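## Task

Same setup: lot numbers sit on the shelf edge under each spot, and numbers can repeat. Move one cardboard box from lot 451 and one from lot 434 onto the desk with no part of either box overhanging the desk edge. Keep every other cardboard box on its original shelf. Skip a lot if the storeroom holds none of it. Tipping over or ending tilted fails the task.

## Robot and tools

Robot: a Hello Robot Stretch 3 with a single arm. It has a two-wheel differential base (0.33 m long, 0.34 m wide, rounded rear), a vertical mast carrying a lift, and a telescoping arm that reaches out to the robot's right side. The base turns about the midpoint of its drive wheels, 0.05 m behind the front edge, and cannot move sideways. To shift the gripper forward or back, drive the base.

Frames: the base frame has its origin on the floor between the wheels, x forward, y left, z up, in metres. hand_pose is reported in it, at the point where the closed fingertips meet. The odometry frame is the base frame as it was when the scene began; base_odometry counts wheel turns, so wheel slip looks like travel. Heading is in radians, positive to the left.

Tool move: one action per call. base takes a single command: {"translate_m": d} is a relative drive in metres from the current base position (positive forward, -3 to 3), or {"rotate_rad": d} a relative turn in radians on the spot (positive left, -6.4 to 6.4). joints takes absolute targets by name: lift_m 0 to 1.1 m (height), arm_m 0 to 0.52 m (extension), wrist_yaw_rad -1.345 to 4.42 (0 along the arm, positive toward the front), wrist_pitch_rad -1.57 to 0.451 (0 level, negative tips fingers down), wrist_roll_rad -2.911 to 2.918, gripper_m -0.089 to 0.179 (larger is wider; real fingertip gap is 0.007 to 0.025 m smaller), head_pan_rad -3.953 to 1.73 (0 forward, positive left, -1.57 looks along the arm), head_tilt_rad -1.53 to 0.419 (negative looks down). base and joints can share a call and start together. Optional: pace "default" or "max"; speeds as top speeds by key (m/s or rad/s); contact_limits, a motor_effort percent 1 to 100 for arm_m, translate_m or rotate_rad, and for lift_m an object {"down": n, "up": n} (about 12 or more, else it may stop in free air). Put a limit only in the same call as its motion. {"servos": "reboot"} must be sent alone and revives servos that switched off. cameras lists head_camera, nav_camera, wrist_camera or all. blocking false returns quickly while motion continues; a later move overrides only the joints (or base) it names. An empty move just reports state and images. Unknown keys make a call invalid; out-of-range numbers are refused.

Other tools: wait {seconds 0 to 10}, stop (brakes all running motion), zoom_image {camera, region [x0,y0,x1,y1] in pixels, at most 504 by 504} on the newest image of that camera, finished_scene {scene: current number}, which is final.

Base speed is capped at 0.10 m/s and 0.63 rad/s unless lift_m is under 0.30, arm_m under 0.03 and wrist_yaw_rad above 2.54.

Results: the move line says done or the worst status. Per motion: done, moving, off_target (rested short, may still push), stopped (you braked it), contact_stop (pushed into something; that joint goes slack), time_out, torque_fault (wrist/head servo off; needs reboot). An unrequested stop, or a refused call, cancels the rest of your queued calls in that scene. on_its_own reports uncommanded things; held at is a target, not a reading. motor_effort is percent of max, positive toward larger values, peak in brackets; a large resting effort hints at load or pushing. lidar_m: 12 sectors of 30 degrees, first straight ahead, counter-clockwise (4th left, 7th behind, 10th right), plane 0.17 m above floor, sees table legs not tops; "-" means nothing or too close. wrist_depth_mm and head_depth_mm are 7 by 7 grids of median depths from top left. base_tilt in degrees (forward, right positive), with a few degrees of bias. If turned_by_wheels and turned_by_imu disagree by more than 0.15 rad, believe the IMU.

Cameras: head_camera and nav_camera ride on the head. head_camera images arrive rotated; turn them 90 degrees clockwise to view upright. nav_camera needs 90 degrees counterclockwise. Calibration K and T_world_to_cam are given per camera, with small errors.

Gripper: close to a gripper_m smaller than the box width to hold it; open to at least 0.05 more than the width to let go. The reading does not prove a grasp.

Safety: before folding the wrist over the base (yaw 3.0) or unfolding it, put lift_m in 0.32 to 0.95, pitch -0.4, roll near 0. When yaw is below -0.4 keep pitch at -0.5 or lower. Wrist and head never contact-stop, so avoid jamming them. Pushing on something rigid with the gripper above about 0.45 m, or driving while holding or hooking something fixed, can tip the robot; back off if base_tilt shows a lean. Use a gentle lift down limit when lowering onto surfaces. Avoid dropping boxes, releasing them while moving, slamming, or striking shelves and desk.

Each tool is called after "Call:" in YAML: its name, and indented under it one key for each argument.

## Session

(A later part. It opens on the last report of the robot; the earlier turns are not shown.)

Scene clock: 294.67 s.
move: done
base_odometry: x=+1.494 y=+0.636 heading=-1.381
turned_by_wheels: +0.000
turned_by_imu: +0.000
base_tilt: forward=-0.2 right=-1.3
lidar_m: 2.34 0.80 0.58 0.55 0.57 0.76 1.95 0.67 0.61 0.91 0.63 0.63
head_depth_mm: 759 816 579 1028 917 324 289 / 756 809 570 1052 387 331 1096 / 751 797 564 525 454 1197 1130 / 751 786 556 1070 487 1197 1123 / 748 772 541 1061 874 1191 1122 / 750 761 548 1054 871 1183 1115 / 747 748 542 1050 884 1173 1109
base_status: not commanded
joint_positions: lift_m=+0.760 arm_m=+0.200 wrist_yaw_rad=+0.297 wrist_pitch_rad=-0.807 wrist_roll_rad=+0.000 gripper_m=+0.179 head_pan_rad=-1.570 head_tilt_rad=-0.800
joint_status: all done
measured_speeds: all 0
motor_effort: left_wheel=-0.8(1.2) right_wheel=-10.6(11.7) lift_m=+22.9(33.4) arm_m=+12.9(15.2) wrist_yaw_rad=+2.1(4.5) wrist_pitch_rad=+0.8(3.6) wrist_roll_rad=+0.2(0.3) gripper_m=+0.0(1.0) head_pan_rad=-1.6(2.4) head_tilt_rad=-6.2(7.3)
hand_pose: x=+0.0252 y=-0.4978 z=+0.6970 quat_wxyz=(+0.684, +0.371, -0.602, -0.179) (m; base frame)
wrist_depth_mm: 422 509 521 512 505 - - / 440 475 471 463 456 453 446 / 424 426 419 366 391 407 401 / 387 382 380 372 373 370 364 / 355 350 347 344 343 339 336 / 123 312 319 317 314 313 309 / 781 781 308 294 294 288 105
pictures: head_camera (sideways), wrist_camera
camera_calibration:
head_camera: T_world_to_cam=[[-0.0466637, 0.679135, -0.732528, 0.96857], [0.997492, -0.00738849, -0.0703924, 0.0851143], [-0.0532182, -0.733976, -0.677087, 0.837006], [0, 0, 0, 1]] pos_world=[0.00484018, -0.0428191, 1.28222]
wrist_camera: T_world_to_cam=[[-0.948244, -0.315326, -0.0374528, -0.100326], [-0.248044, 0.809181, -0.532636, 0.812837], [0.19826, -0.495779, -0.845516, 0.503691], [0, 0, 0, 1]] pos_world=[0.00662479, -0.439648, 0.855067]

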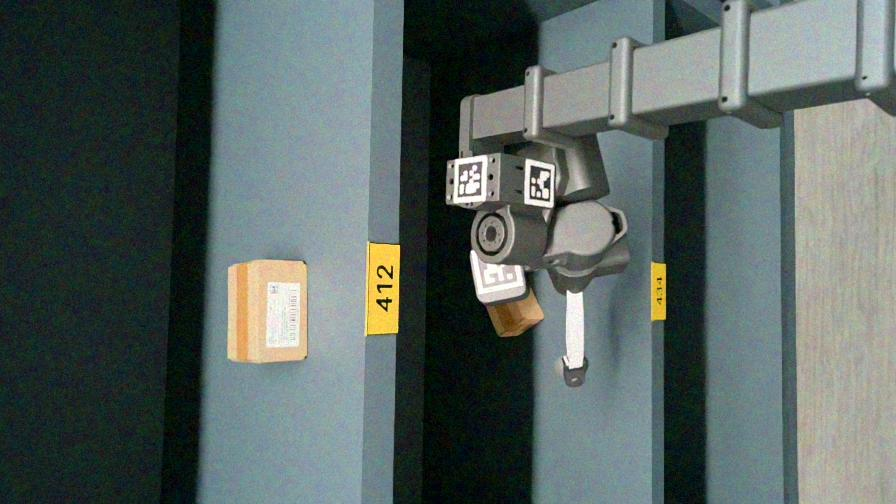

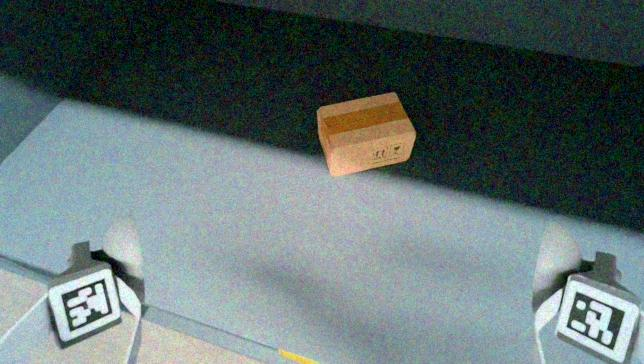

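Call:
move:
  joints: {"wrist_yaw_rad": 0.54, "arm_m": 0.41}
  cameras: ["wrist_camera"]

Call:
move:
  joints: {"lift_m": 0.70}
  speeds: {"lift_m":0.06}
  cameras: ["wrist_camera","head_camera"]

Scene clock: 321.47 s.
move: contact_stop
base_odometry: x=+1.494 y=+0.636 heading=-1.382
turned_by_wheels: +0.000
turned_by_imu: +0.026
base_tilt: forward=-2.1 right=-3.9
lidar_m: 2.13 0.77 0.56 0.54 0.56 0.77 2.06 0.66 0.62 0.92 0.63 0.68
head_depth_mm: 801 870 629 1037 921 323 289 / 802 864 625 493 379 330 1109 / 798 863 621 569 944 1236 1150 / 799 856 619 582 940 1229 1150 / 797 850 600 1125 935 1231 1147 / 799 857 617 1131 935 1223 1145 / 800 857 613 1131 934 1202 1146
base_status: not commanded
joint_positions: lift_m=+0.760 arm_m=+0.337 wrist_yaw_rad=+0.540 wrist_pitch_rad=-0.809 wrist_roll_rad=+0.000 gripper_m=+0.179 head_pan_rad=-1.570 head_tilt_rad=-0.803
joint_status: arm_m contact_stop (moved +0.137 of +0.210); the others done
measured_speeds: translate_m=+0.000 rotate_rad=+0.000 lift_m=+0.000 arm_m=-0.002 wrist_yaw_rad=+0.000 wrist_pitch_rad=+0.000 wrist_roll_rad=+0.000 head_pan_rad=+0.000 head_tilt_rad=+0.000
on_its_own: base_tilt is 3.2 degrees off its reading at the scene's start (forward=-0.3 right=-1.3); arm_m is slack since a contact_stop (your +0.410 is given up)
motor_effort: left_wheel=-7.7(8.1) right_wheel=-5.6(11.6) lift_m=+25.2(59.0) arm_m=+1.3(45.2) wrist_yaw_rad=-1.2(4.4) wrist_pitch_rad=+1.3(2.1) wrist_roll_rad=-0.3(0.6) gripper_m=+0.8(1.1) head_pan_rad=-0.8(1.7) head_tilt_rad=-2.6(6.6)
hand_pose: x=+0.0604 y=-0.6187 z=+0.6966 quat_wxyz=(+0.701, +0.442, -0.552, -0.095) (m; base frame)
wrist_depth_mm: 360 438 505 - - - - / 379 464 537 533 - - - / 406 484 486 484 477 461 - / 426 442 436 433 425 422 413 / 410 396 393 391 332 384 381 / 124 351 361 358 342 349 346 / 823 331 330 329 326 321 105
pictures: wrist_camera
camera_calibration:
wrist_camera: T_world_to_cam=[[-0.844601, -0.534055, -0.0378891, -0.246365], [-0.435844, 0.726931, -0.53067, 0.878319], [0.31095, -0.431691, -0.846731, 0.470167], [0, 0, 0, 1]] pos_world=[0.0285318, -0.567083, 0.854868]

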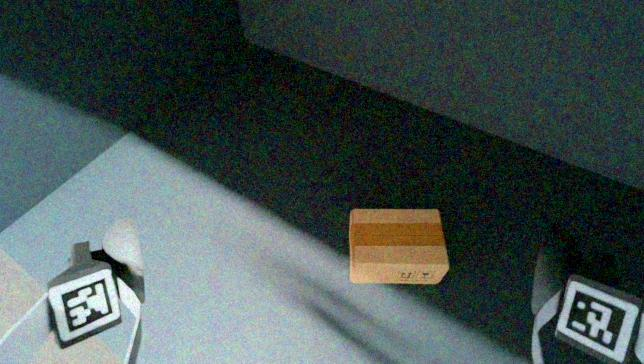

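not run: a stop that you did not command came earlier in this reply.

Call:
move:
  joints: {"arm_m": 0.25}
  cameras: ["wrist_camera","head_camera","nav_camera"]

Scene clock: 331.67 s.
move: done
base_odometry: x=+1.494 y=+0.636 heading=-1.382
turned_by_wheels: +0.000
turned_by_imu: -0.045
base_tilt: forward=-0.4 right=-1.2
lidar_m: 1.51 0.82 0.58 0.55 0.56 0.75 1.83 0.68 0.61 0.91 0.64 0.63
head_depth_mm: 765 815 581 988 901 332 - / 759 812 576 527 388 332 1102 / 758 804 570 476 860 1200 1131 / 751 796 563 523 586 1205 1131 / 750 779 538 1034 878 1164 1118 / 745 768 550 1054 873 1164 1111 / 742 757 545 1048 883 1155 1109
base_status: not commanded
joint_positions: lift_m=+0.760 arm_m=+0.250 wrist_yaw_rad=+0.540 wrist_pitch_rad=-0.810 wrist_roll_rad=+0.000 gripper_m=+0.179 head_pan_rad=-1.570 head_tilt_rad=-0.796
joint_status: all done
measured_speeds: all 0
motor_effort: left_wheel=-1.1(8.4) right_wheel=-0.5(7.0) lift_m=+26.0(30.2) arm_m=-4.8(14.6) wrist_yaw_rad=-1.0(2.0) wrist_pitch_rad=+1.3(1.5) wrist_roll_rad=-0.2(0.6) gripper_m=+0.7(1.0) head_pan_rad=-0.6(1.2) head_tilt_rad=-2.9(3.1)
hand_pose: x=+0.0604 y=-0.5316 z=+0.6965 quat_wxyz=(+0.701, +0.442, -0.552, -0.095) (m; base frame)
wrist_depth_mm: 373 458 514 517 483 - - / 391 455 461 457 454 441 - / 410 425 418 414 408 404 402 / 384 380 379 374 319 366 365 / 367 348 346 344 337 338 335 / 123 310 319 315 313 310 307 / 779 786 300 293 292 290 105
pictures: head_camera (sideways), nav_camera (sideways), wrist_camera
camera_calibration:
head_camera: T_world_to_cam=[[-0.0467027, 0.675966, -0.735451, 0.972342], [0.99749, -0.00766442, -0.0703872, 0.0851099], [-0.0532162, -0.736893, -0.673912, 0.832931], [0, 0, 0, 1]] pos_world=[0.00484006, -0.0428371, 1.28242]
nav_camera: T_world_to_cam=[[0.0175502, -0.695519, 0.718293, -0.891345], [-0.99979, -0.0198198, 0.00523662, 0.04942], [0.0105943, -0.718234, -0.695721, 0.858523], [0, 0, 0, 1]] pos_world=[0.0559575, -0.00234826, 1.23728]
wrist_camera: T_world_to_cam=[[-0.84466, -0.533959, -0.0379198, -0.199779], [-0.435802, 0.727064, -0.530522, 0.814887], [0.310847, -0.431585, -0.846822, 0.507814], [0, 0, 0, 1]] pos_world=[0.028532, -0.479984, 0.854768]

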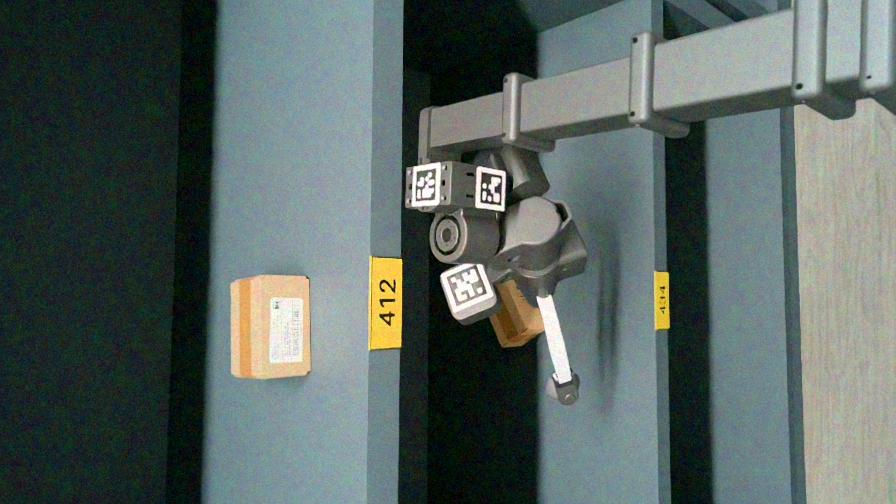

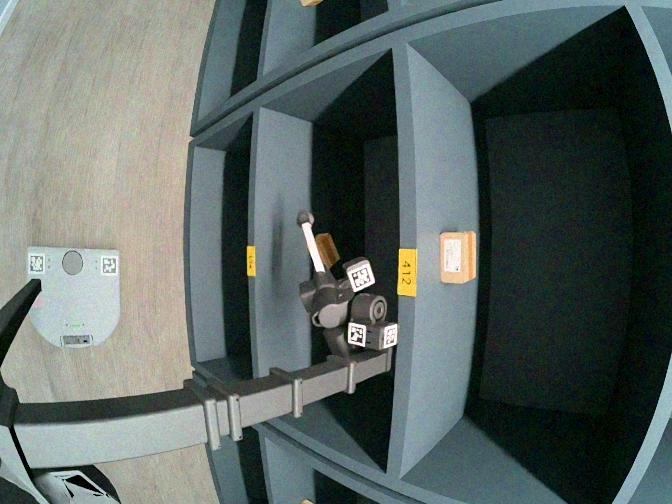

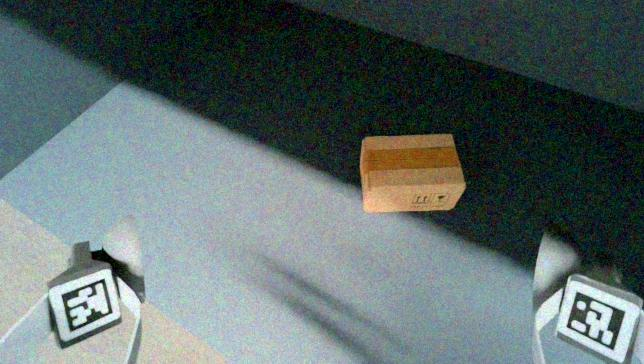

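Call:
move:
  joints: {"lift_m": 0.66, "wrist_pitch_rad": -0.55}

Call:
move:
  joints: {"arm_m": 0.32}
  contact_limits: {"arm_m": 25}
  cameras: ["wrist_camera","head_camera"]

Scene clock: 359.67 s.
move: done
base_odometry: x=+1.494 y=+0.636 heading=-1.382
turned_by_wheels: +0.000
turned_by_imu: +0.000
base_tilt: forward=-0.2 right=-1.2
lidar_m: 1.51 0.82 0.58 0.55 0.56 0.75 1.84 0.68 0.61 0.91 0.64 0.63
head_depth_mm: 761 820 577 987 898 1044 1147 / 762 806 572 1083 872 429 363 / 757 795 565 1075 541 1177 1135 / 753 783 557 1065 574 1197 1126 / 748 771 541 1058 855 1188 1121 / 746 758 547 1054 868 1187 1116 / 742 749 542 1047 884 1176 1106
base_status: not commanded
joint_positions: lift_m=+0.660 arm_m=+0.250 wrist_yaw_rad=+0.540 wrist_pitch_rad=-0.568 wrist_roll_rad=+0.000 gripper_m=+0.179 head_pan_rad=-1.570 head_tilt_rad=-0.800
joint_status: all done
measured_speeds: all 0
motor_effort: left_wheel=-0.6(1.3) right_wheel=-0.5(1.2) lift_m=+24.2(25.0) arm_m=-10.3(13.3) wrist_yaw_rad=-0.5(1.7) wrist_pitch_rad=+2.9(5.5) wrist_roll_rad=-0.2(0.5) gripper_m=+0.6(1.1) head_pan_rad=+0.5(0.9) head_tilt_rad=-6.2(6.9)
hand_pose: x=+0.0829 y=-0.5691 z=+0.6405 quat_wxyz=(+0.707, +0.372, -0.601, -0.010) (m; base frame)
wrist_depth_mm: 354 430 497 - - - - / 369 457 506 484 458 - - / 384 420 417 413 408 404 378 / 358 357 351 348 275 333 341 / 310 298 305 303 253 267 297 / - 258 268 268 264 258 261 / 234 238 242 239 238 232 105
pictures: none

Scene clock: 361.37 s.
move: done
base_odometry: x=+1.494 y=+0.636 heading=-1.382
turned_by_wheels: +0.000
turned_by_imu: +0.000
base_tilt: forward=-0.4 right=-1.1
lidar_m: 1.51 0.82 0.58 0.55 0.56 0.75 1.83 0.68 0.61 0.91 0.64 0.63
head_depth_mm: 762 817 576 989 898 1043 1146 / 759 807 570 1083 872 427 356 / 756 793 566 591 842 1178 1131 / 753 783 556 689 835 1203 1124 / 751 771 540 1058 873 1187 1125 / 745 760 547 1053 871 1184 1112 / 744 747 542 1043 880 1179 1104
base_status: not commanded
joint_positions: lift_m=+0.660 arm_m=+0.320 wrist_yaw_rad=+0.540 wrist_pitch_rad=-0.568 wrist_roll_rad=+0.000 gripper_m=+0.179 head_pan_rad=-1.570 head_tilt_rad=-0.800
joint_status: all done
measured_speeds: all 0
motor_effort: left_wheel=-0.7(1.4) right_wheel=-0.5(1.5) lift_m=+30.0(30.0) arm_m=+13.1(14.8) wrist_yaw_rad=-0.7(2.1) wrist_pitch_rad=+2.9(3.1) wrist_roll_rad=-0.3(0.5) gripper_m=+0.6(1.0) head_pan_rad=+0.3(0.8) head_tilt_rad=-6.2(6.8)
contact_limits: arm_m 25 (drawing in: default 31, maximum 55; extending or still: default 40, maximum 69)
hand_pose: x=+0.0829 y=-0.6391 z=+0.6405 quat_wxyz=(+0.707, +0.372, -0.601, -0.010) (m; base frame)
wrist_depth_mm: 358 430 - - - - - / 371 452 490 - - - - / 385 421 417 413 396 - - / 356 352 352 347 344 341 330 / 310 299 304 295 240 298 296 / - 257 269 227 211 258 261 / 234 237 240 234 228 231 105
pictures: head_camera (sideways), wrist_camera
camera_calibration:
head_camera: T_world_to_cam=[[-0.0467297, 0.679188, -0.732475, 0.968504], [0.997489, -0.00733551, -0.0704387, 0.0851761], [-0.0532142, -0.733928, -0.67714, 0.837076], [0, 0, 0, 1]] pos_world=[0.00483999, -0.0428188, 1.28222]
wrist_camera: T_world_to_cam=[[-0.840229, -0.541336, -0.0311714, -0.249728], [-0.358072, 0.59711, -0.717805, 0.903616], [0.407186, -0.591959, -0.695546, 0.199603], [0, 0, 0, 1]] pos_world=[0.0324549, -0.556588, 0.779669]

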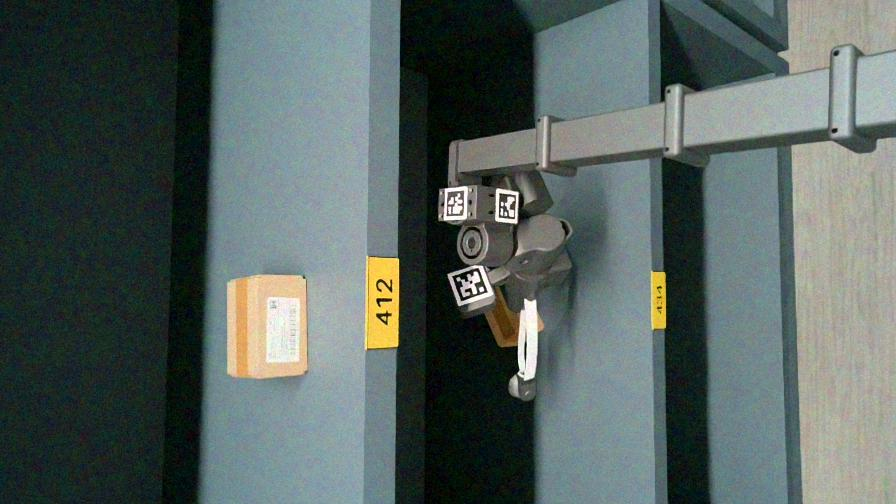

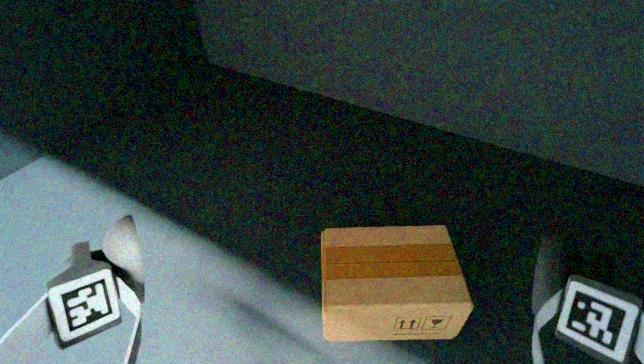

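Call:
move:
  base: {"translate_m": -0.018}
  joints: {"arm_m": 0.372}
  contact_limits: {"arm_m": 25}
  cameras: ["wrist_camera","head_camera"]

Call:
move:
  joints: {"lift_m": 0.585}
  speeds: {"lift_m":0.05}
  contact_limits: {"lift_m": {"down": 18}}
  cameras: ["wrist_camera","head_camera"]

Scene clock: 374.20 s.
move: done
base_odometry: x=+1.490 y=+0.653 heading=-1.382
turned_by_wheels: +0.000
turned_by_imu: +0.000
base_tilt: forward=-0.2 right=-1.1
lidar_m: 1.52 0.82 0.58 0.55 0.56 0.74 1.83 1.36 0.60 0.91 0.67 0.64
head_depth_mm: 763 817 577 948 891 996 1128 / 761 804 571 1085 869 427 361 / 756 794 566 621 863 1177 1129 / 752 781 559 657 876 1196 1128 / 750 771 543 1024 896 1196 1123 / 746 758 539 1050 888 1187 1114 / 745 747 541 1040 884 1178 1109
base_status: done
joint_positions: lift_m=+0.660 arm_m=+0.372 wrist_yaw_rad=+0.540 wrist_pitch_rad=-0.568 wrist_roll_rad=+0.000 gripper_m=+0.179 head_pan_rad=-1.570 head_tilt_rad=-0.800
joint_status: all done
measured_speeds: all 0
motor_effort: left_wheel=-5.8(9.4) right_wheel=-5.9(10.5) lift_m=+30.2(31.6) arm_m=+13.1(15.2) wrist_yaw_rad=-0.8(3.1) wrist_pitch_rad=+2.8(3.0) wrist_roll_rad=-0.2(0.5) gripper_m=+0.6(1.0) head_pan_rad=+0.4(1.0) head_tilt_rad=-6.1(6.4)
contact_limits: arm_m 25 (drawing in: default 31, maximum 55; extending or still: default 40, maximum 69)
hand_pose: x=+0.0829 y=-0.6911 z=+0.6405 quat_wxyz=(+0.707, +0.372, -0.601, -0.010) (m; base frame)
wrist_depth_mm: 371 438 - - - - - / 387 470 473 - - - - / 397 419 414 400 - - - / 357 351 352 348 345 331 - / 309 299 305 301 298 298 296 / - 258 267 212 259 263 259 / 233 236 235 190 232 232 105
pictures: head_camera (sideways), wrist_camera
camera_calibration:
head_camera: T_world_to_cam=[[-0.0467297, 0.679188, -0.732475, 0.968504], [0.997489, -0.00733551, -0.0704387, 0.0851761], [-0.0532142, -0.733928, -0.67714, 0.837076], [0, 0, 0, 1]] pos_world=[0.00483999, -0.0428188, 1.28222]
wrist_camera: T_world_to_cam=[[-0.840229, -0.541336, -0.0311714, -0.277878], [-0.358072, 0.59711, -0.717805, 0.934666], [0.407186, -0.591959, -0.695546, 0.168821], [0, 0, 0, 1]] pos_world=[0.0324549, -0.608588, 0.779669]

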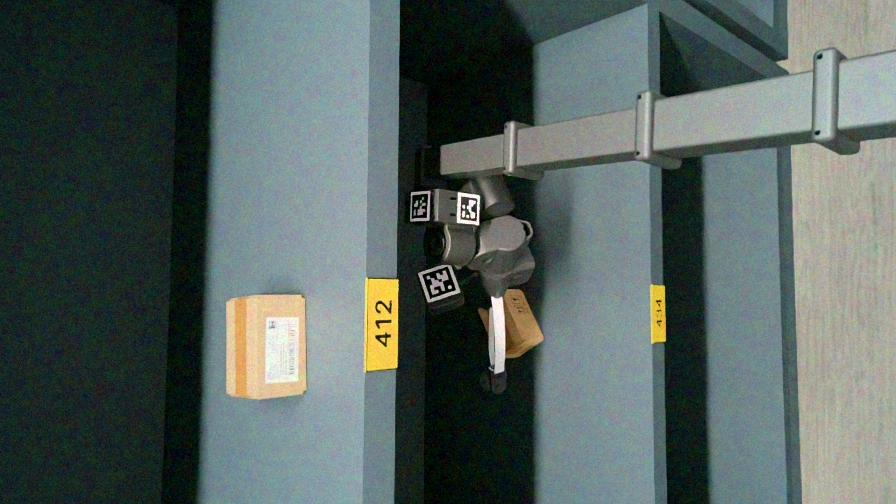

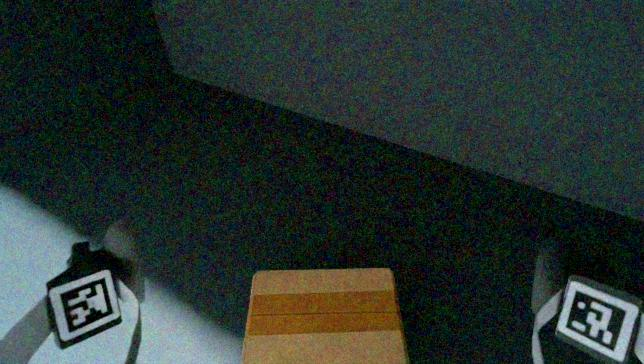

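Scene clock: 376.23 s.
move: done
base_odometry: x=+1.490 y=+0.653 heading=-1.382
turned_by_wheels: +0.000
turned_by_imu: +0.000
base_tilt: forward=-0.2 right=-1.1
lidar_m: 1.52 0.82 0.58 0.55 0.56 0.74 1.83 1.36 0.60 0.91 0.67 0.64
head_depth_mm: 764 816 578 948 892 996 1144 / 761 805 570 1084 917 1125 438 / 758 795 566 1045 639 1148 1112 / 754 781 559 1064 836 1197 1120 / 751 770 542 1055 874 1190 1120 / 746 760 539 1051 889 1183 1114 / 742 750 543 1042 886 1181 1113
base_status: not commanded
joint_positions: lift_m=+0.585 arm_m=+0.372 wrist_yaw_rad=+0.540 wrist_pitch_rad=-0.568 wrist_roll_rad=+0.000 gripper_m=+0.179 head_pan_rad=-1.570 head_tilt_rad=-0.800
joint_status: all done
measured_speeds: all 0
motor_effort: left_wheel=-6.0(6.7) right_wheel=-5.1(6.2) lift_m=+23.1(27.0) arm_m=+11.4(13.5) wrist_yaw_rad=-1.1(2.3) wrist_pitch_rad=+2.8(3.0) wrist_roll_rad=-0.3(0.6) gripper_m=+1.0(1.2) head_pan_rad=+0.6(1.3) head_tilt_rad=-5.6(6.5)
contact_limits: arm_m 25 (drawing in: default 31, maximum 55; extending or still: default 40, maximum 69); lift_m down 18 (down: maximum 72; up: maximum 65)
hand_pose: x=+0.0829 y=-0.6912 z=+0.5656 quat_wxyz=(+0.707, +0.372, -0.601, -0.010) (m; base frame)
wrist_depth_mm: 370 432 413 - - - - / 360 358 353 345 323 - - / 294 291 289 285 283 279 267 / 247 246 244 243 239 237 235 / 214 212 152 147 154 206 209 / - 144 131 133 132 182 181 / 161 167 157 149 158 160 107
pictures: head_camera (sideways), wrist_camera
camera_calibration:
head_camera: T_world_to_cam=[[-0.0467297, 0.679188, -0.732475, 0.968504], [0.997489, -0.00733551, -0.0704387, 0.0851761], [-0.0532142, -0.733928, -0.67714, 0.837076], [0, 0, 0, 1]] pos_world=[0.00483999, -0.0428188, 1.28222]
wrist_camera: T_world_to_cam=[[-0.840257, -0.541293, -0.0311559, -0.280199], [-0.357968, 0.597003, -0.717946, 0.880861], [0.407219, -0.592106, -0.695401, 0.116462], [0, 0, 0, 1]] pos_world=[0.0324548, -0.608588, 0.704669]

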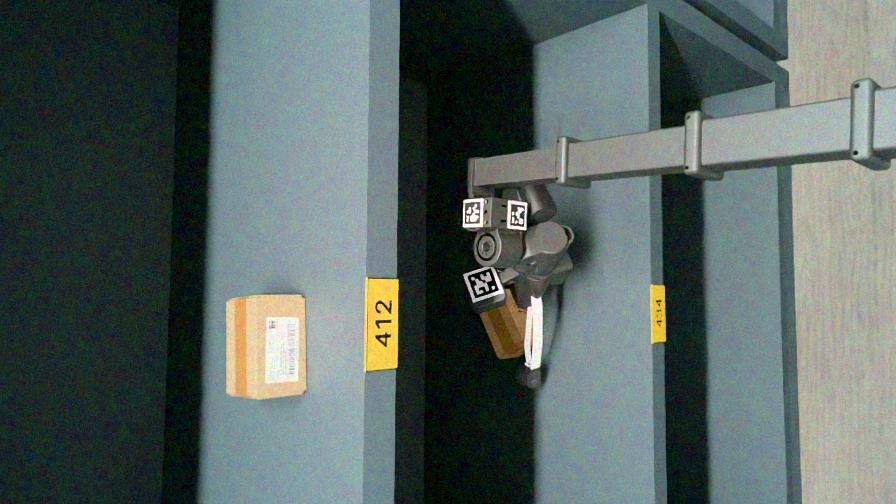

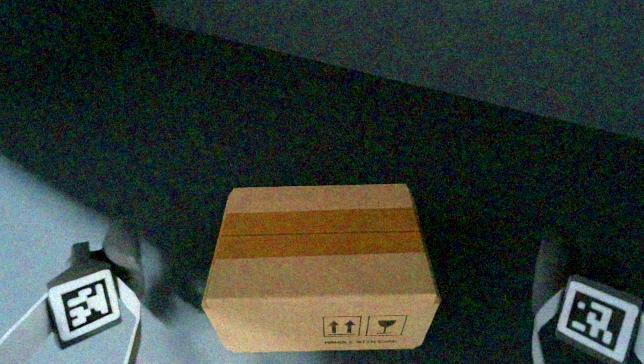

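Call:
move:
  joints: {"lift_m": 0.578}
  contact_limits: {"lift_m": {"down": 18}}

Call:
move:
  joints: {"gripper_m": 0.06}

Call:
move:
  joints: {"lift_m": 0.64}
  speeds: {"lift_m":0.04}
  cameras: ["wrist_camera","head_camera"]

Scene clock: 386.43 s.
move: done
base_odometry: x=+1.490 y=+0.653 heading=-1.382
turned_by_wheels: +0.000
turned_by_imu: +0.000
base_tilt: forward=-0.4 right=-1.2
lidar_m: 1.52 0.82 0.58 0.55 0.56 0.74 1.83 1.36 0.60 0.91 0.67 0.64
head_depth_mm: 763 817 577 944 892 992 1147 / 760 805 571 1084 913 1129 452 / 758 794 565 1077 648 824 1111 / 754 780 559 1065 834 1192 1121 / 748 770 543 1056 872 1193 1119 / 748 760 539 1051 888 1183 1115 / 747 747 541 1041 884 1177 1105
base_status: not commanded
joint_positions: lift_m=+0.578 arm_m=+0.372 wrist_yaw_rad=+0.540 wrist_pitch_rad=-0.568 wrist_roll_rad=+0.000 gripper_m=+0.179 head_pan_rad=-1.570 head_tilt_rad=-0.800
joint_status: all done
measured_speeds: all 0
motor_effort: left_wheel=-6.0(6.7) right_wheel=-5.6(6.4) lift_m=+23.3(24.4) arm_m=+8.4(9.8) wrist_yaw_rad=-1.3(1.9) wrist_pitch_rad=+2.8(2.9) wrist_roll_rad=-0.2(0.4) gripper_m=+1.1(1.1) head_pan_rad=+1.4(1.5) head_tilt_rad=-5.4(5.8)
contact_limits: arm_m 25 (drawing in: default 31, maximum 55; extending or still: default 40, maximum 69); lift_m down 18 (down: maximum 72; up: maximum 65)
hand_pose: x=+0.0829 y=-0.6912 z=+0.5586 quat_wxyz=(+0.707, +0.372, -0.601, -0.010) (m; base frame)
wrist_depth_mm: 369 420 396 - - - - / 347 342 340 336 315 - - / 282 279 277 272 271 269 256 / 238 236 234 160 228 228 225 / 205 203 139 138 145 197 196 / - 144 126 124 127 175 173 / 155 157 153 149 151 156 107
pictures: none

Scene clock: 388.17 s.
move: done
base_odometry: x=+1.490 y=+0.653 heading=-1.382
turned_by_wheels: +0.000
turned_by_imu: +0.000
base_tilt: forward=-0.3 right=-1.1
lidar_m: 1.51 0.82 0.58 0.55 0.56 0.74 1.83 1.36 0.60 0.91 0.67 0.64
head_depth_mm: 762 817 579 942 893 996 1146 / 762 806 570 1081 913 1128 451 / 756 796 566 1071 649 820 1113 / 755 783 559 1068 831 1197 1128 / 749 773 543 1055 871 1193 1127 / 746 760 538 1047 891 1182 1114 / 743 749 542 1045 886 1177 1110
base_status: not commanded
joint_positions: lift_m=+0.578 arm_m=+0.372 wrist_yaw_rad=+0.540 wrist_pitch_rad=-0.565 wrist_roll_rad=+0.000 gripper_m=+0.061 head_pan_rad=-1.570 head_tilt_rad=-0.800
joint_status: all done
measured_speeds: all 0
motor_effort: left_wheel=-5.9(6.6) right_wheel=-5.4(6.3) lift_m=+28.7(28.7) arm_m=+8.4(9.0) wrist_yaw_rad=-0.2(1.8) wrist_pitch_rad=+2.3(2.9) wrist_roll_rad=-0.3(0.5) gripper_m=-12.7(85.4) head_pan_rad=+1.3(1.9) head_tilt_rad=-4.3(5.9)
contact_limits: arm_m 25 (drawing in: default 31, maximum 55; extending or still: default 40, maximum 69); lift_m down 18 (down: maximum 72; up: maximum 65)
hand_pose: x=+0.0831 y=-0.6916 z=+0.5592 quat_wxyz=(+0.707, +0.371, -0.602, -0.009) (m; base frame)
wrist_depth_mm: 371 421 398 - - - - / 352 347 340 337 318 - - / 283 281 278 274 273 269 258 / 238 238 235 161 216 228 227 / 207 205 140 139 142 198 197 / 181 181 135 143 131 171 174 / 165 124 157 158 155 151 159
pictures: none

Scene clock: 390.20 s.
move: done
base_odometry: x=+1.490 y=+0.653 heading=-1.382
turned_by_wheels: +0.000
turned_by_imu: +0.000
base_tilt: forward=-0.3 right=-1.2
lidar_m: 1.51 0.82 0.58 0.55 0.56 0.75 1.82 1.35 0.60 0.91 0.67 0.64
head_depth_mm: 763 818 576 946 896 997 1146 / 761 806 570 1082 891 457 373 / 760 795 565 640 838 1180 1134 / 754 781 560 679 860 1196 1126 / 749 771 543 910 895 1192 1117 / 746 761 538 1050 890 1190 1112 / 743 749 541 1042 885 1175 1105
base_status: not commanded
joint_positions: lift_m=+0.640 arm_m=+0.372 wrist_yaw_rad=+0.540 wrist_pitch_rad=-0.568 wrist_roll_rad=+0.000 gripper_m=+0.061 head_pan_rad=-1.570 head_tilt_rad=-0.800
joint_status: all done
measured_speeds: all 0
motor_effort: left_wheel=-6.1(6.6) right_wheel=-5.5(6.2) lift_m=+31.5(34.5) arm_m=+6.3(8.0) wrist_yaw_rad=-1.5(2.2) wrist_pitch_rad=+2.9(3.0) wrist_roll_rad=-0.3(0.5) gripper_m=-12.3(13.1) head_pan_rad=+1.5(1.9) head_tilt_rad=-4.2(5.9)
contact_limits: arm_m 25 (drawing in: default 31, maximum 55; extending or still: default 40, maximum 69)
hand_pose: x=+0.0829 y=-0.6912 z=+0.6205 quat_wxyz=(+0.707, +0.372, -0.601, -0.010) (m; base frame)
wrist_depth_mm: 370 443 - - - - - / 391 450 447 - - - - / 381 387 379 374 361 - - / 328 323 314 167 297 314 301 / 285 280 140 140 144 273 270 / 249 243 134 143 134 234 238 / 228 213 216 210 210 207 215
pictures: head_camera (sideways), wrist_camera
camera_calibration:
head_camera: T_world_to_cam=[[-0.0467297, 0.679188, -0.732475, 0.968504], [0.997489, -0.00733551, -0.0704387, 0.0851761], [-0.0532142, -0.733928, -0.67714, 0.837076], [0, 0, 0, 1]] pos_world=[0.00483999, -0.0428188, 1.28222]
wrist_camera: T_world_to_cam=[[-0.840259, -0.54129, -0.0311554, -0.278484], [-0.357996, 0.597047, -0.717896, 0.920337], [0.407191, -0.592065, -0.695453, 0.154775], [0, 0, 0, 1]] pos_world=[0.0324548, -0.608588, 0.759669]

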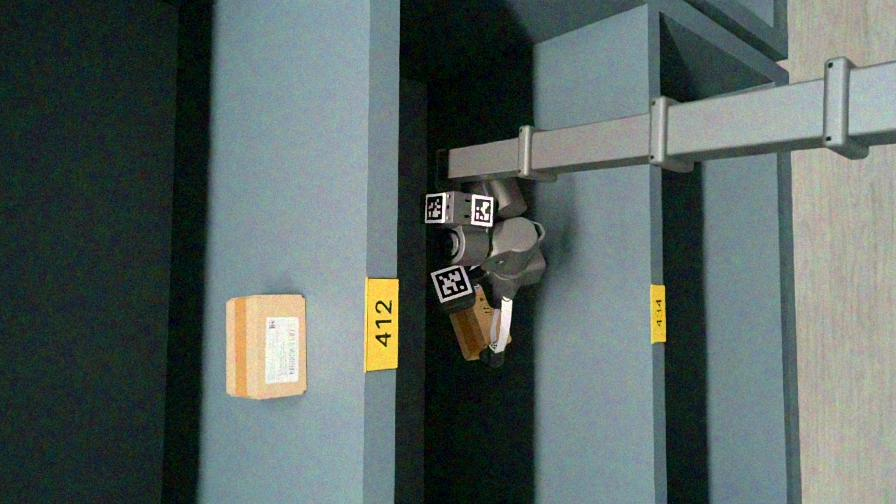

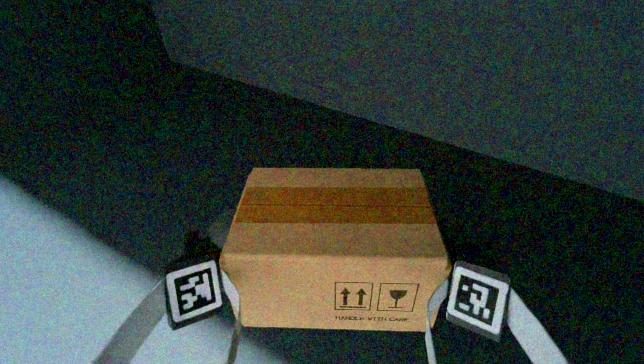

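Call:
move:
  joints: {"lift_m": 0.66}

Call:
move:
  joints: {"arm_m": 0.0}

Call:
move:
  joints: {"wrist_yaw_rad": 1.57, "wrist_pitch_rad": -0.4}
  cameras: ["wrist_camera"]

Call:
move:
  base: {"translate_m": -1.64}

Call:
move:
  joints: {"head_pan_rad": -3.0, "head_tilt_rad": -0.5}
  cameras: ["nav_camera","wrist_camera"]

Scene clock: 435.23 s.
move: done
base_odometry: x=+1.490 y=+0.653 heading=-1.382
turned_by_wheels: +0.000
turned_by_imu: +0.000
base_tilt: forward=-0.3 right=-1.2
lidar_m: 1.52 0.82 0.58 0.55 0.56 0.74 1.83 1.36 0.60 0.91 0.67 0.64
head_depth_mm: 763 819 577 942 895 999 1127 / 761 805 571 1082 868 427 361 / 758 795 566 621 861 1178 1125 / 755 781 559 656 876 1197 1128 / 751 771 543 879 895 1191 1120 / 746 761 539 1052 887 1188 1116 / 747 747 541 1041 884 1183 1112
base_status: not commanded
joint_positions: lift_m=+0.660 arm_m=+0.372 wrist_yaw_rad=+0.540 wrist_pitch_rad=-0.569 wrist_roll_rad=+0.000 gripper_m=+0.061 head_pan_rad=-1.570 head_tilt_rad=-0.800
joint_status: all done
measured_speeds: all 0
motor_effort: left_wheel=-6.2(6.3) right_wheel=-6.3(6.3) lift_m=+29.3(33.8) arm_m=+3.2(4.1) wrist_yaw_rad=-1.6(1.9) wrist_pitch_rad=+3.0(3.1) wrist_roll_rad=-0.4(0.4) gripper_m=-12.4(12.9) head_pan_rad=+2.0(2.5) head_tilt_rad=-4.7(5.2)
contact_limits: arm_m 25 (drawing in: default 31, maximum 55; extending or still: default 40, maximum 69)
hand_pose: x=+0.0828 y=-0.6911 z=+0.6404 quat_wxyz=(+0.707, +0.372, -0.601, -0.010) (m; base frame)
wrist_depth_mm: 372 442 - - - - - / 390 466 466 - - - - / 394 420 412 398 - - - / 354 353 340 167 333 330 - / 308 307 140 139 144 296 296 / 273 271 134 143 134 257 261 / 249 231 234 229 228 226 234
pictures: none

Scene clock: 439.17 s.
move: done
base_odometry: x=+1.490 y=+0.653 heading=-1.382
turned_by_wheels: +0.000
turned_by_imu: +0.000
base_tilt: forward=-0.3 right=-1.1
lidar_m: 1.52 0.82 0.58 0.55 0.56 0.74 1.82 1.36 0.60 0.91 0.67 0.64
head_depth_mm: 763 817 577 945 893 1000 1148 / 761 806 571 1085 911 1187 360 / 756 796 565 1078 907 1202 351 / 751 783 560 1071 902 1192 442 / 750 773 543 1061 897 628 468 / 748 758 539 1051 887 810 1114 / 746 747 542 1039 884 1178 1106
base_status: not commanded
joint_positions: lift_m=+0.660 arm_m=+0.001 wrist_yaw_rad=+0.540 wrist_pitch_rad=-0.569 wrist_roll_rad=+0.000 gripper_m=+0.061 head_pan_rad=-1.570 head_tilt_rad=-0.800
joint_status: all done
measured_speeds: all 0
motor_effort: left_wheel=-6.0(6.7) right_wheel=-5.3(6.3) lift_m=+27.5(29.0) arm_m=-12.4(14.4) wrist_yaw_rad=-0.2(2.2) wrist_pitch_rad=+3.1(3.1) wrist_roll_rad=-0.3(0.5) gripper_m=-12.3(12.9) head_pan_rad=+1.6(2.6) head_tilt_rad=-3.7(5.3)
hand_pose: x=+0.0828 y=-0.3196 z=+0.6404 quat_wxyz=(+0.707, +0.372, -0.601, -0.011) (m; base frame)
wrist_depth_mm: 448 432 - - - - - / - 474 502 502 493 492 488 / - 510 433 413 409 406 401 / - - 168 167 335 342 341 / 985 958 140 139 144 299 298 / 850 123 134 143 134 280 273 / 802 735 749 159 - - -
pictures: none

Scene clock: 440.67 s.
move: done
base_odometry: x=+1.490 y=+0.653 heading=-1.382
turned_by_wheels: +0.000
turned_by_imu: +0.000
base_tilt: forward=-0.3 right=-1.2
lidar_m: 1.52 0.82 0.58 0.55 0.56 0.74 1.83 1.36 0.60 0.91 0.67 0.64
head_depth_mm: 766 818 577 945 895 996 1150 / 760 807 571 1086 915 1182 360 / 759 794 566 1075 907 1209 351 / 754 780 560 1074 900 1192 411 / 753 772 543 1060 897 1194 1118 / 746 758 539 1049 887 1188 1108 / 747 746 542 1044 886 1185 1080
base_status: not commanded
joint_positions: lift_m=+0.660 arm_m=+0.001 wrist_yaw_rad=+1.567 wrist_pitch_rad=-0.429 wrist_roll_rad=+0.000 gripper_m=+0.061 head_pan_rad=-1.570 head_tilt_rad=-0.800
joint_status: all done
measured_speeds: all 0
motor_effort: left_wheel=-6.2(6.6) right_wheel=-5.4(6.4) lift_m=+29.1(29.2) arm_m=-11.8(13.1) wrist_yaw_rad=+2.9(5.1) wrist_pitch_rad=+4.8(6.4) wrist_roll_rad=-0.3(0.5) gripper_m=-11.7(12.6) head_pan_rad=+2.1(2.7) head_tilt_rad=-3.9(4.6)
hand_pose: x=+0.2016 y=-0.1465 z=+0.6703 quat_wxyz=(+0.596, +0.594, -0.383, +0.381) (m; base frame)
wrist_depth_mm: - - - - - - 358 / - - - - - - 385 / - - - - - - 423 / - - - 167 - - 438 / - - 140 140 144 520 379 / 909 123 134 143 134 - - / - 786 800 782 782 119 -
pictures: wrist_camera
camera_calibration:
wrist_camera: T_world_to_cam=[[0.0322957, -0.99913, -0.0263708, -0.128597], [-0.589737, 0.00225289, -0.807592, 0.693056], [0.806949, 0.0416336, -0.589151, 0.404411], [0, 0, 0, 1]] pos_world=[0.086535, -0.146884, 0.794574]

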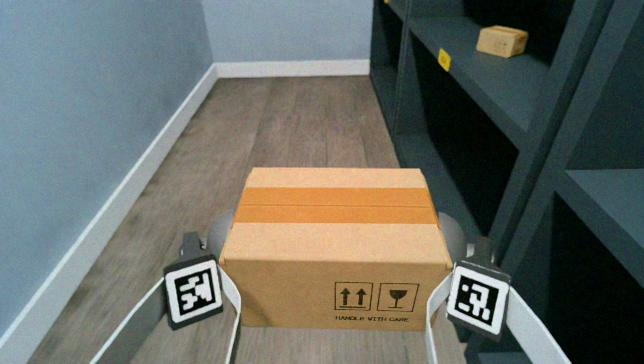

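Scene clock: 455.67 s.
move: time_out
base_odometry: x=+1.228 y=+2.022 heading=-1.382
turned_by_wheels: +0.000
turned_by_imu: -0.001
base_tilt: forward=-0.2 right=-1.3
lidar_m: 1.90 0.72 0.51 0.48 0.50 0.65 1.00 1.02 1.35 0.52 1.00 1.03
head_depth_mm: 2443 2425 2283 1922 1567 1321 1142 / 2778 3047 2431 1900 1553 1311 360 / 2799 3067 2427 1898 1549 1309 352 / 2772 3005 2405 1865 1528 1298 411 / 432 493 577 693 871 1208 1126 / 789 756 595 1083 912 1214 1118 / 801 749 590 1071 908 1203 1082
base_status: translate_m time_out (by the wheels' count: -1.3933 of -1.6400)
joint_positions: lift_m=+0.660 arm_m=+0.001 wrist_yaw_rad=+1.567 wrist_pitch_rad=-0.429 wrist_roll_rad=+0.000 gripper_m=+0.061 head_pan_rad=-1.570 head_tilt_rad=-0.800
joint_status: not commanded
measured_speeds: all 0
motor_effort: left_wheel=-1.0(12.4) right_wheel=-0.2(13.5) lift_m=+29.7(32.2) arm_m=-5.8(12.4) wrist_yaw_rad=+1.5(3.8) wrist_pitch_rad=+4.8(5.0) wrist_roll_rad=-0.3(0.6) gripper_m=-11.8(12.8) head_pan_rad=+3.1(4.0) head_tilt_rad=-2.1(4.6)
hand_pose: x=+0.2017 y=-0.1465 z=+0.6703 quat_wxyz=(+0.596, +0.594, -0.383, +0.381) (m; base frame)
wrist_depth_mm: - - - - - - - / - - - - - - - / - - - - - - - / - - - 167 - - - / - - 140 140 144 - - / 867 123 134 143 134 - - / 743 783 803 791 785 125 -
pictures: none

not run: a stop that you did not command came earlier in this reply.

Call:
move:
  base: {"translate_m": -0.31}
  joints: {"head_pan_rad": -3.0, "head_tilt_rad": -0.5}

Call:
move:
  base: {"rotate_rad": 1.571}
  cameras: ["nav_camera","wrist_camera"]

Call:
move:
  base: {"translate_m": -1.0}

Call:
move:
  base: {"translate_m": -0.9}
  cameras: ["nav_camera","head_camera"]

Scene clock: 473.03 s.
move: done
base_odometry: x=+1.170 y=+2.326 heading=-1.382
turned_by_wheels: +0.000
turned_by_imu: +0.000
base_tilt: forward=-0.4 right=-1.2
lidar_m: 2.21 0.70 0.49 0.47 0.48 0.64 0.69 0.71 0.94 2.28 0.63 1.31
head_depth_mm: 547 590 641 699 776 858 971 / 552 594 646 708 782 875 990 / 554 599 653 716 790 885 1002 / 560 604 657 725 802 897 1018 / 566 612 665 732 812 908 1032 / 570 616 669 739 822 921 1049 / 575 621 679 748 830 936 1070
base_status: done
joint_positions: lift_m=+0.660 arm_m=+0.001 wrist_yaw_rad=+1.567 wrist_pitch_rad=-0.429 wrist_roll_rad=+0.000 gripper_m=+0.061 head_pan_rad=-3.000 head_tilt_rad=-0.499
joint_status: all done
measured_speeds: all 0
motor_effort: left_wheel=-6.9(11.2) right_wheel=-3.9(13.0) lift_m=+28.5(30.0) arm_m=-2.4(4.7) wrist_yaw_rad=+1.7(3.9) wrist_pitch_rad=+4.8(5.0) wrist_roll_rad=-0.3(0.5) gripper_m=-12.1(12.7) head_pan_rad=+3.3(5.2) head_tilt_rad=-4.4(7.2)
hand_pose: x=+0.2017 y=-0.1465 z=+0.6703 quat_wxyz=(+0.596, +0.594, -0.383, +0.381) (m; base frame)
wrist_depth_mm: - - - - - - - / - - - - - - - / - - - - - - - / - - - 167 - - - / - - 140 140 144 - - / 849 - 134 143 134 - - / 751 785 806 786 783 126 -
pictures: none

Scene clock: 476.63 s.
move: done
base_odometry: x=+1.170 y=+2.326 heading=+0.189
turned_by_wheels: +1.571
turned_by_imu: +1.545
base_tilt: forward=-0.4 right=-1.2
lidar_m: 0.47 0.48 0.63 0.69 0.70 0.92 2.18 0.63 1.32 2.20 0.71 0.50
head_depth_mm: 2605 2509 2365 2263 2028 1621 1324 / 2720 2915 3101 2957 2118 1626 1317 / 2733 2914 3204 2986 2104 1618 1311 / 2740 2944 3230 2983 2071 1598 1303 / 2753 2977 3208 2920 2060 1597 1293 / 2776 3019 2928 2726 1885 1326 1262 / 762 783 805 835 868 902 935
base_status: done
joint_positions: lift_m=+0.660 arm_m=+0.001 wrist_yaw_rad=+1.567 wrist_pitch_rad=-0.429 wrist_roll_rad=+0.000 gripper_m=+0.061 head_pan_rad=-3.000 head_tilt_rad=-0.500
joint_status: not commanded
measured_speeds: all 0
motor_effort: left_wheel=-8.8(12.7) right_wheel=+9.5(11.7) lift_m=+28.3(29.4) arm_m=-9.4(9.4) wrist_yaw_rad=+2.6(4.1) wrist_pitch_rad=+4.8(5.0) wrist_roll_rad=-0.3(0.5) gripper_m=-12.3(12.7) head_pan_rad=+3.4(3.9) head_tilt_rad=-3.8(5.5)
hand_pose: x=+0.2017 y=-0.1465 z=+0.6703 quat_wxyz=(+0.596, +0.594, -0.383, +0.381) (m; base frame)
wrist_depth_mm: 360 360 363 365 364 369 371 / 389 396 397 399 402 403 408 / 427 433 432 437 438 439 445 / 473 476 458 168 468 489 497 / 525 521 140 139 143 526 542 / - - 134 143 134 - - / - - - 155 - 119 -
pictures: nav_camera (sideways), wrist_camera
camera_calibration:
nav_camera: T_world_to_cam=[[-0.449123, -0.0812277, 0.88977, -1.11208], [-0.157753, 0.987423, 0.0105147, 0.0374773], [-0.879433, -0.135642, -0.456288, 0.552397], [0, 0, 0, 1]] pos_world=[-0.0077529, -0.0524098, 1.24116]
wrist_camera: T_world_to_cam=[[0.0325168, -0.999122, -0.0263995, -0.128593], [-0.589687, 0.00214818, -0.807629, 0.693065], [0.806977, 0.0418289, -0.589099, 0.404396], [0, 0, 0, 1]] pos_world=[0.0865348, -0.146884, 0.794574]

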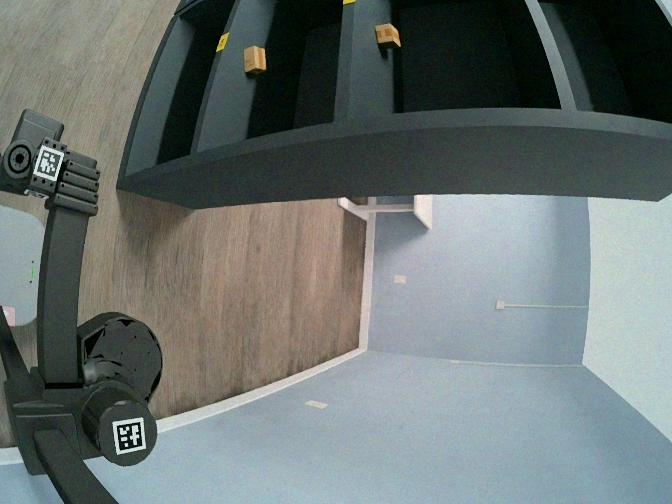

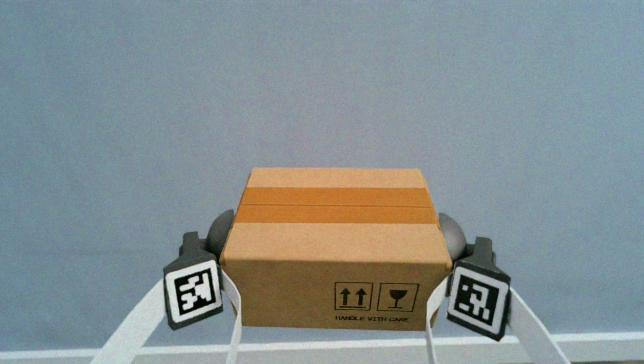

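Scene clock: 487.77 s.
move: done
base_odometry: x=+0.188 y=+2.139 heading=+0.189
turned_by_wheels: +0.000
turned_by_imu: -0.001
base_tilt: forward=-0.4 right=-1.2
lidar_m: 1.46 0.95 0.66 0.63 0.64 0.84 1.99 1.99 2.73 0.39 0.40 0.52
head_depth_mm: 1875 2017 2125 2083 1923 1625 1322 / 1898 2067 2226 2422 2108 1630 1316 / 1918 2040 2223 2430 2106 1613 1314 / 1922 2065 2254 2489 2098 1599 1296 / 1934 2091 2290 2486 2065 1595 1297 / 1955 2100 2264 2476 2055 1574 1295 / 1947 2110 2189 2433 2028 1570 1282
base_status: done
joint_positions: lift_m=+0.660 arm_m=+0.001 wrist_yaw_rad=+1.567 wrist_pitch_rad=-0.429 wrist_roll_rad=+0.000 gripper_m=+0.061 head_pan_rad=-3.000 head_tilt_rad=-0.500
joint_status: not commanded
measured_speeds: all 0
motor_effort: left_wheel=-3.4(12.3) right_wheel=-7.7(12.0) lift_m=+26.5(28.9) arm_m=-11.0(13.6) wrist_yaw_rad=+2.1(4.0) wrist_pitch_rad=+4.8(5.0) wrist_roll_rad=-0.2(0.6) gripper_m=-11.8(12.9) head_pan_rad=+2.5(3.7) head_tilt_rad=-3.2(5.0)
hand_pose: x=+0.2017 y=-0.1465 z=+0.6703 quat_wxyz=(+0.596, +0.594, -0.383, +0.381) (m; base frame)
wrist_depth_mm: - - - - - - 285 / - - - - - - 289 / - - - - - - 288 / - - - 167 - - 288 / - - 140 140 144 491 290 / 928 124 135 143 134 - 294 / 843 803 806 785 785 - 294
pictures: none

Scene clock: 497.90 s.
move: done
base_odometry: x=-0.696 y=+1.970 heading=+0.189
turned_by_wheels: +0.000
turned_by_imu: +0.000
base_tilt: forward=-0.4 right=-1.1
lidar_m: 1.41 0.87 0.60 0.57 0.58 0.76 1.40 1.27 1.27 3.69 1.35 1.00
head_depth_mm: 1137 1227 1341 1455 1598 1576 1326 / 1151 1239 1346 1480 1623 1626 1325 / 1157 1253 1359 1490 1651 1603 1316 / 1167 1264 1367 1502 1670 1591 1298 / 1180 1267 1378 1514 1677 1587 1298 / 1181 1276 1392 1531 1702 1576 1299 / 1185 1291 1404 1547 1720 1589 1277
base_status: done
joint_positions: lift_m=+0.660 arm_m=+0.001 wrist_yaw_rad=+1.567 wrist_pitch_rad=-0.429 wrist_roll_rad=+0.000 gripper_m=+0.061 head_pan_rad=-3.000 head_tilt_rad=-0.500
joint_status: not commanded
measured_speeds: all 0
motor_effort: left_wheel=-3.4(12.8) right_wheel=-8.5(11.3) lift_m=+25.3(27.2) arm_m=-8.3(11.1) wrist_yaw_rad=+1.7(3.6) wrist_pitch_rad=+4.8(5.0) wrist_roll_rad=-0.2(0.5) gripper_m=-11.9(12.8) head_pan_rad=+1.6(3.0) head_tilt_rad=-1.9(3.4)
hand_pose: x=+0.2017 y=-0.1465 z=+0.6703 quat_wxyz=(+0.596, +0.594, -0.383, +0.381) (m; base frame)
wrist_depth_mm: - - - - - - - / - - - - - - - / - - - - - - - / - - - 168 958 - - / - - 140 140 144 - - / 901 123 134 143 134 909 922 / 841 788 802 801 785 783 809
pictures: head_camera (sideways), nav_camera (sideways)
camera_calibration:
head_camera: T_world_to_cam=[[0.421601, 0.106872, -0.900461, 1.18465], [0.112661, -0.99151, -0.0649296, 0.0834267], [-0.899756, -0.0740727, -0.430062, 0.520776], [0, 0, 0, 1]] pos_world=[-0.0402778, -0.0053124, 1.29611]
nav_camera: T_world_to_cam=[[-0.449241, -0.0812442, 0.889709, -1.11196], [-0.157767, 0.987421, 0.0105057, 0.037504], [-0.879371, -0.135647, -0.456407, 0.552633], [0, 0, 0, 1]] pos_world=[-0.0076525, -0.0524098, 1.24115]

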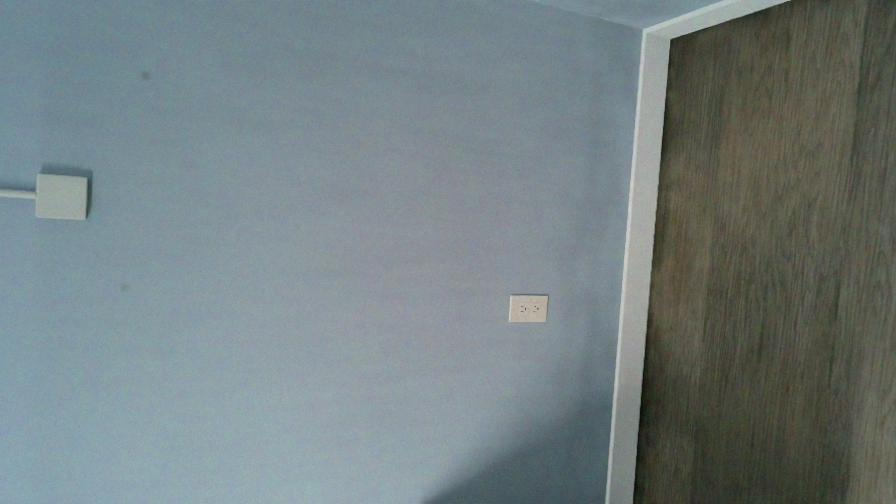

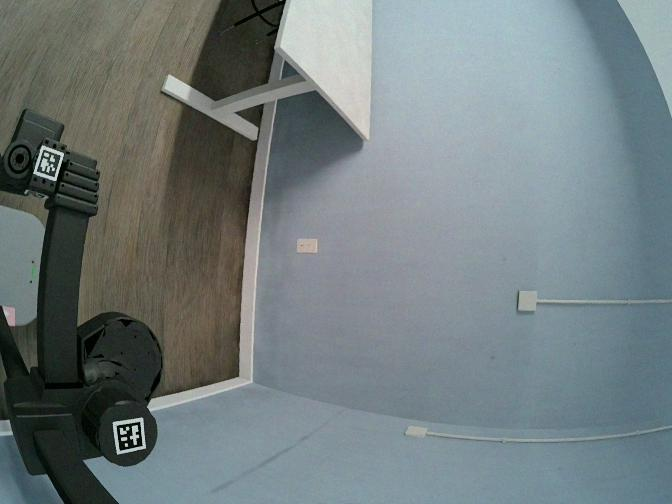

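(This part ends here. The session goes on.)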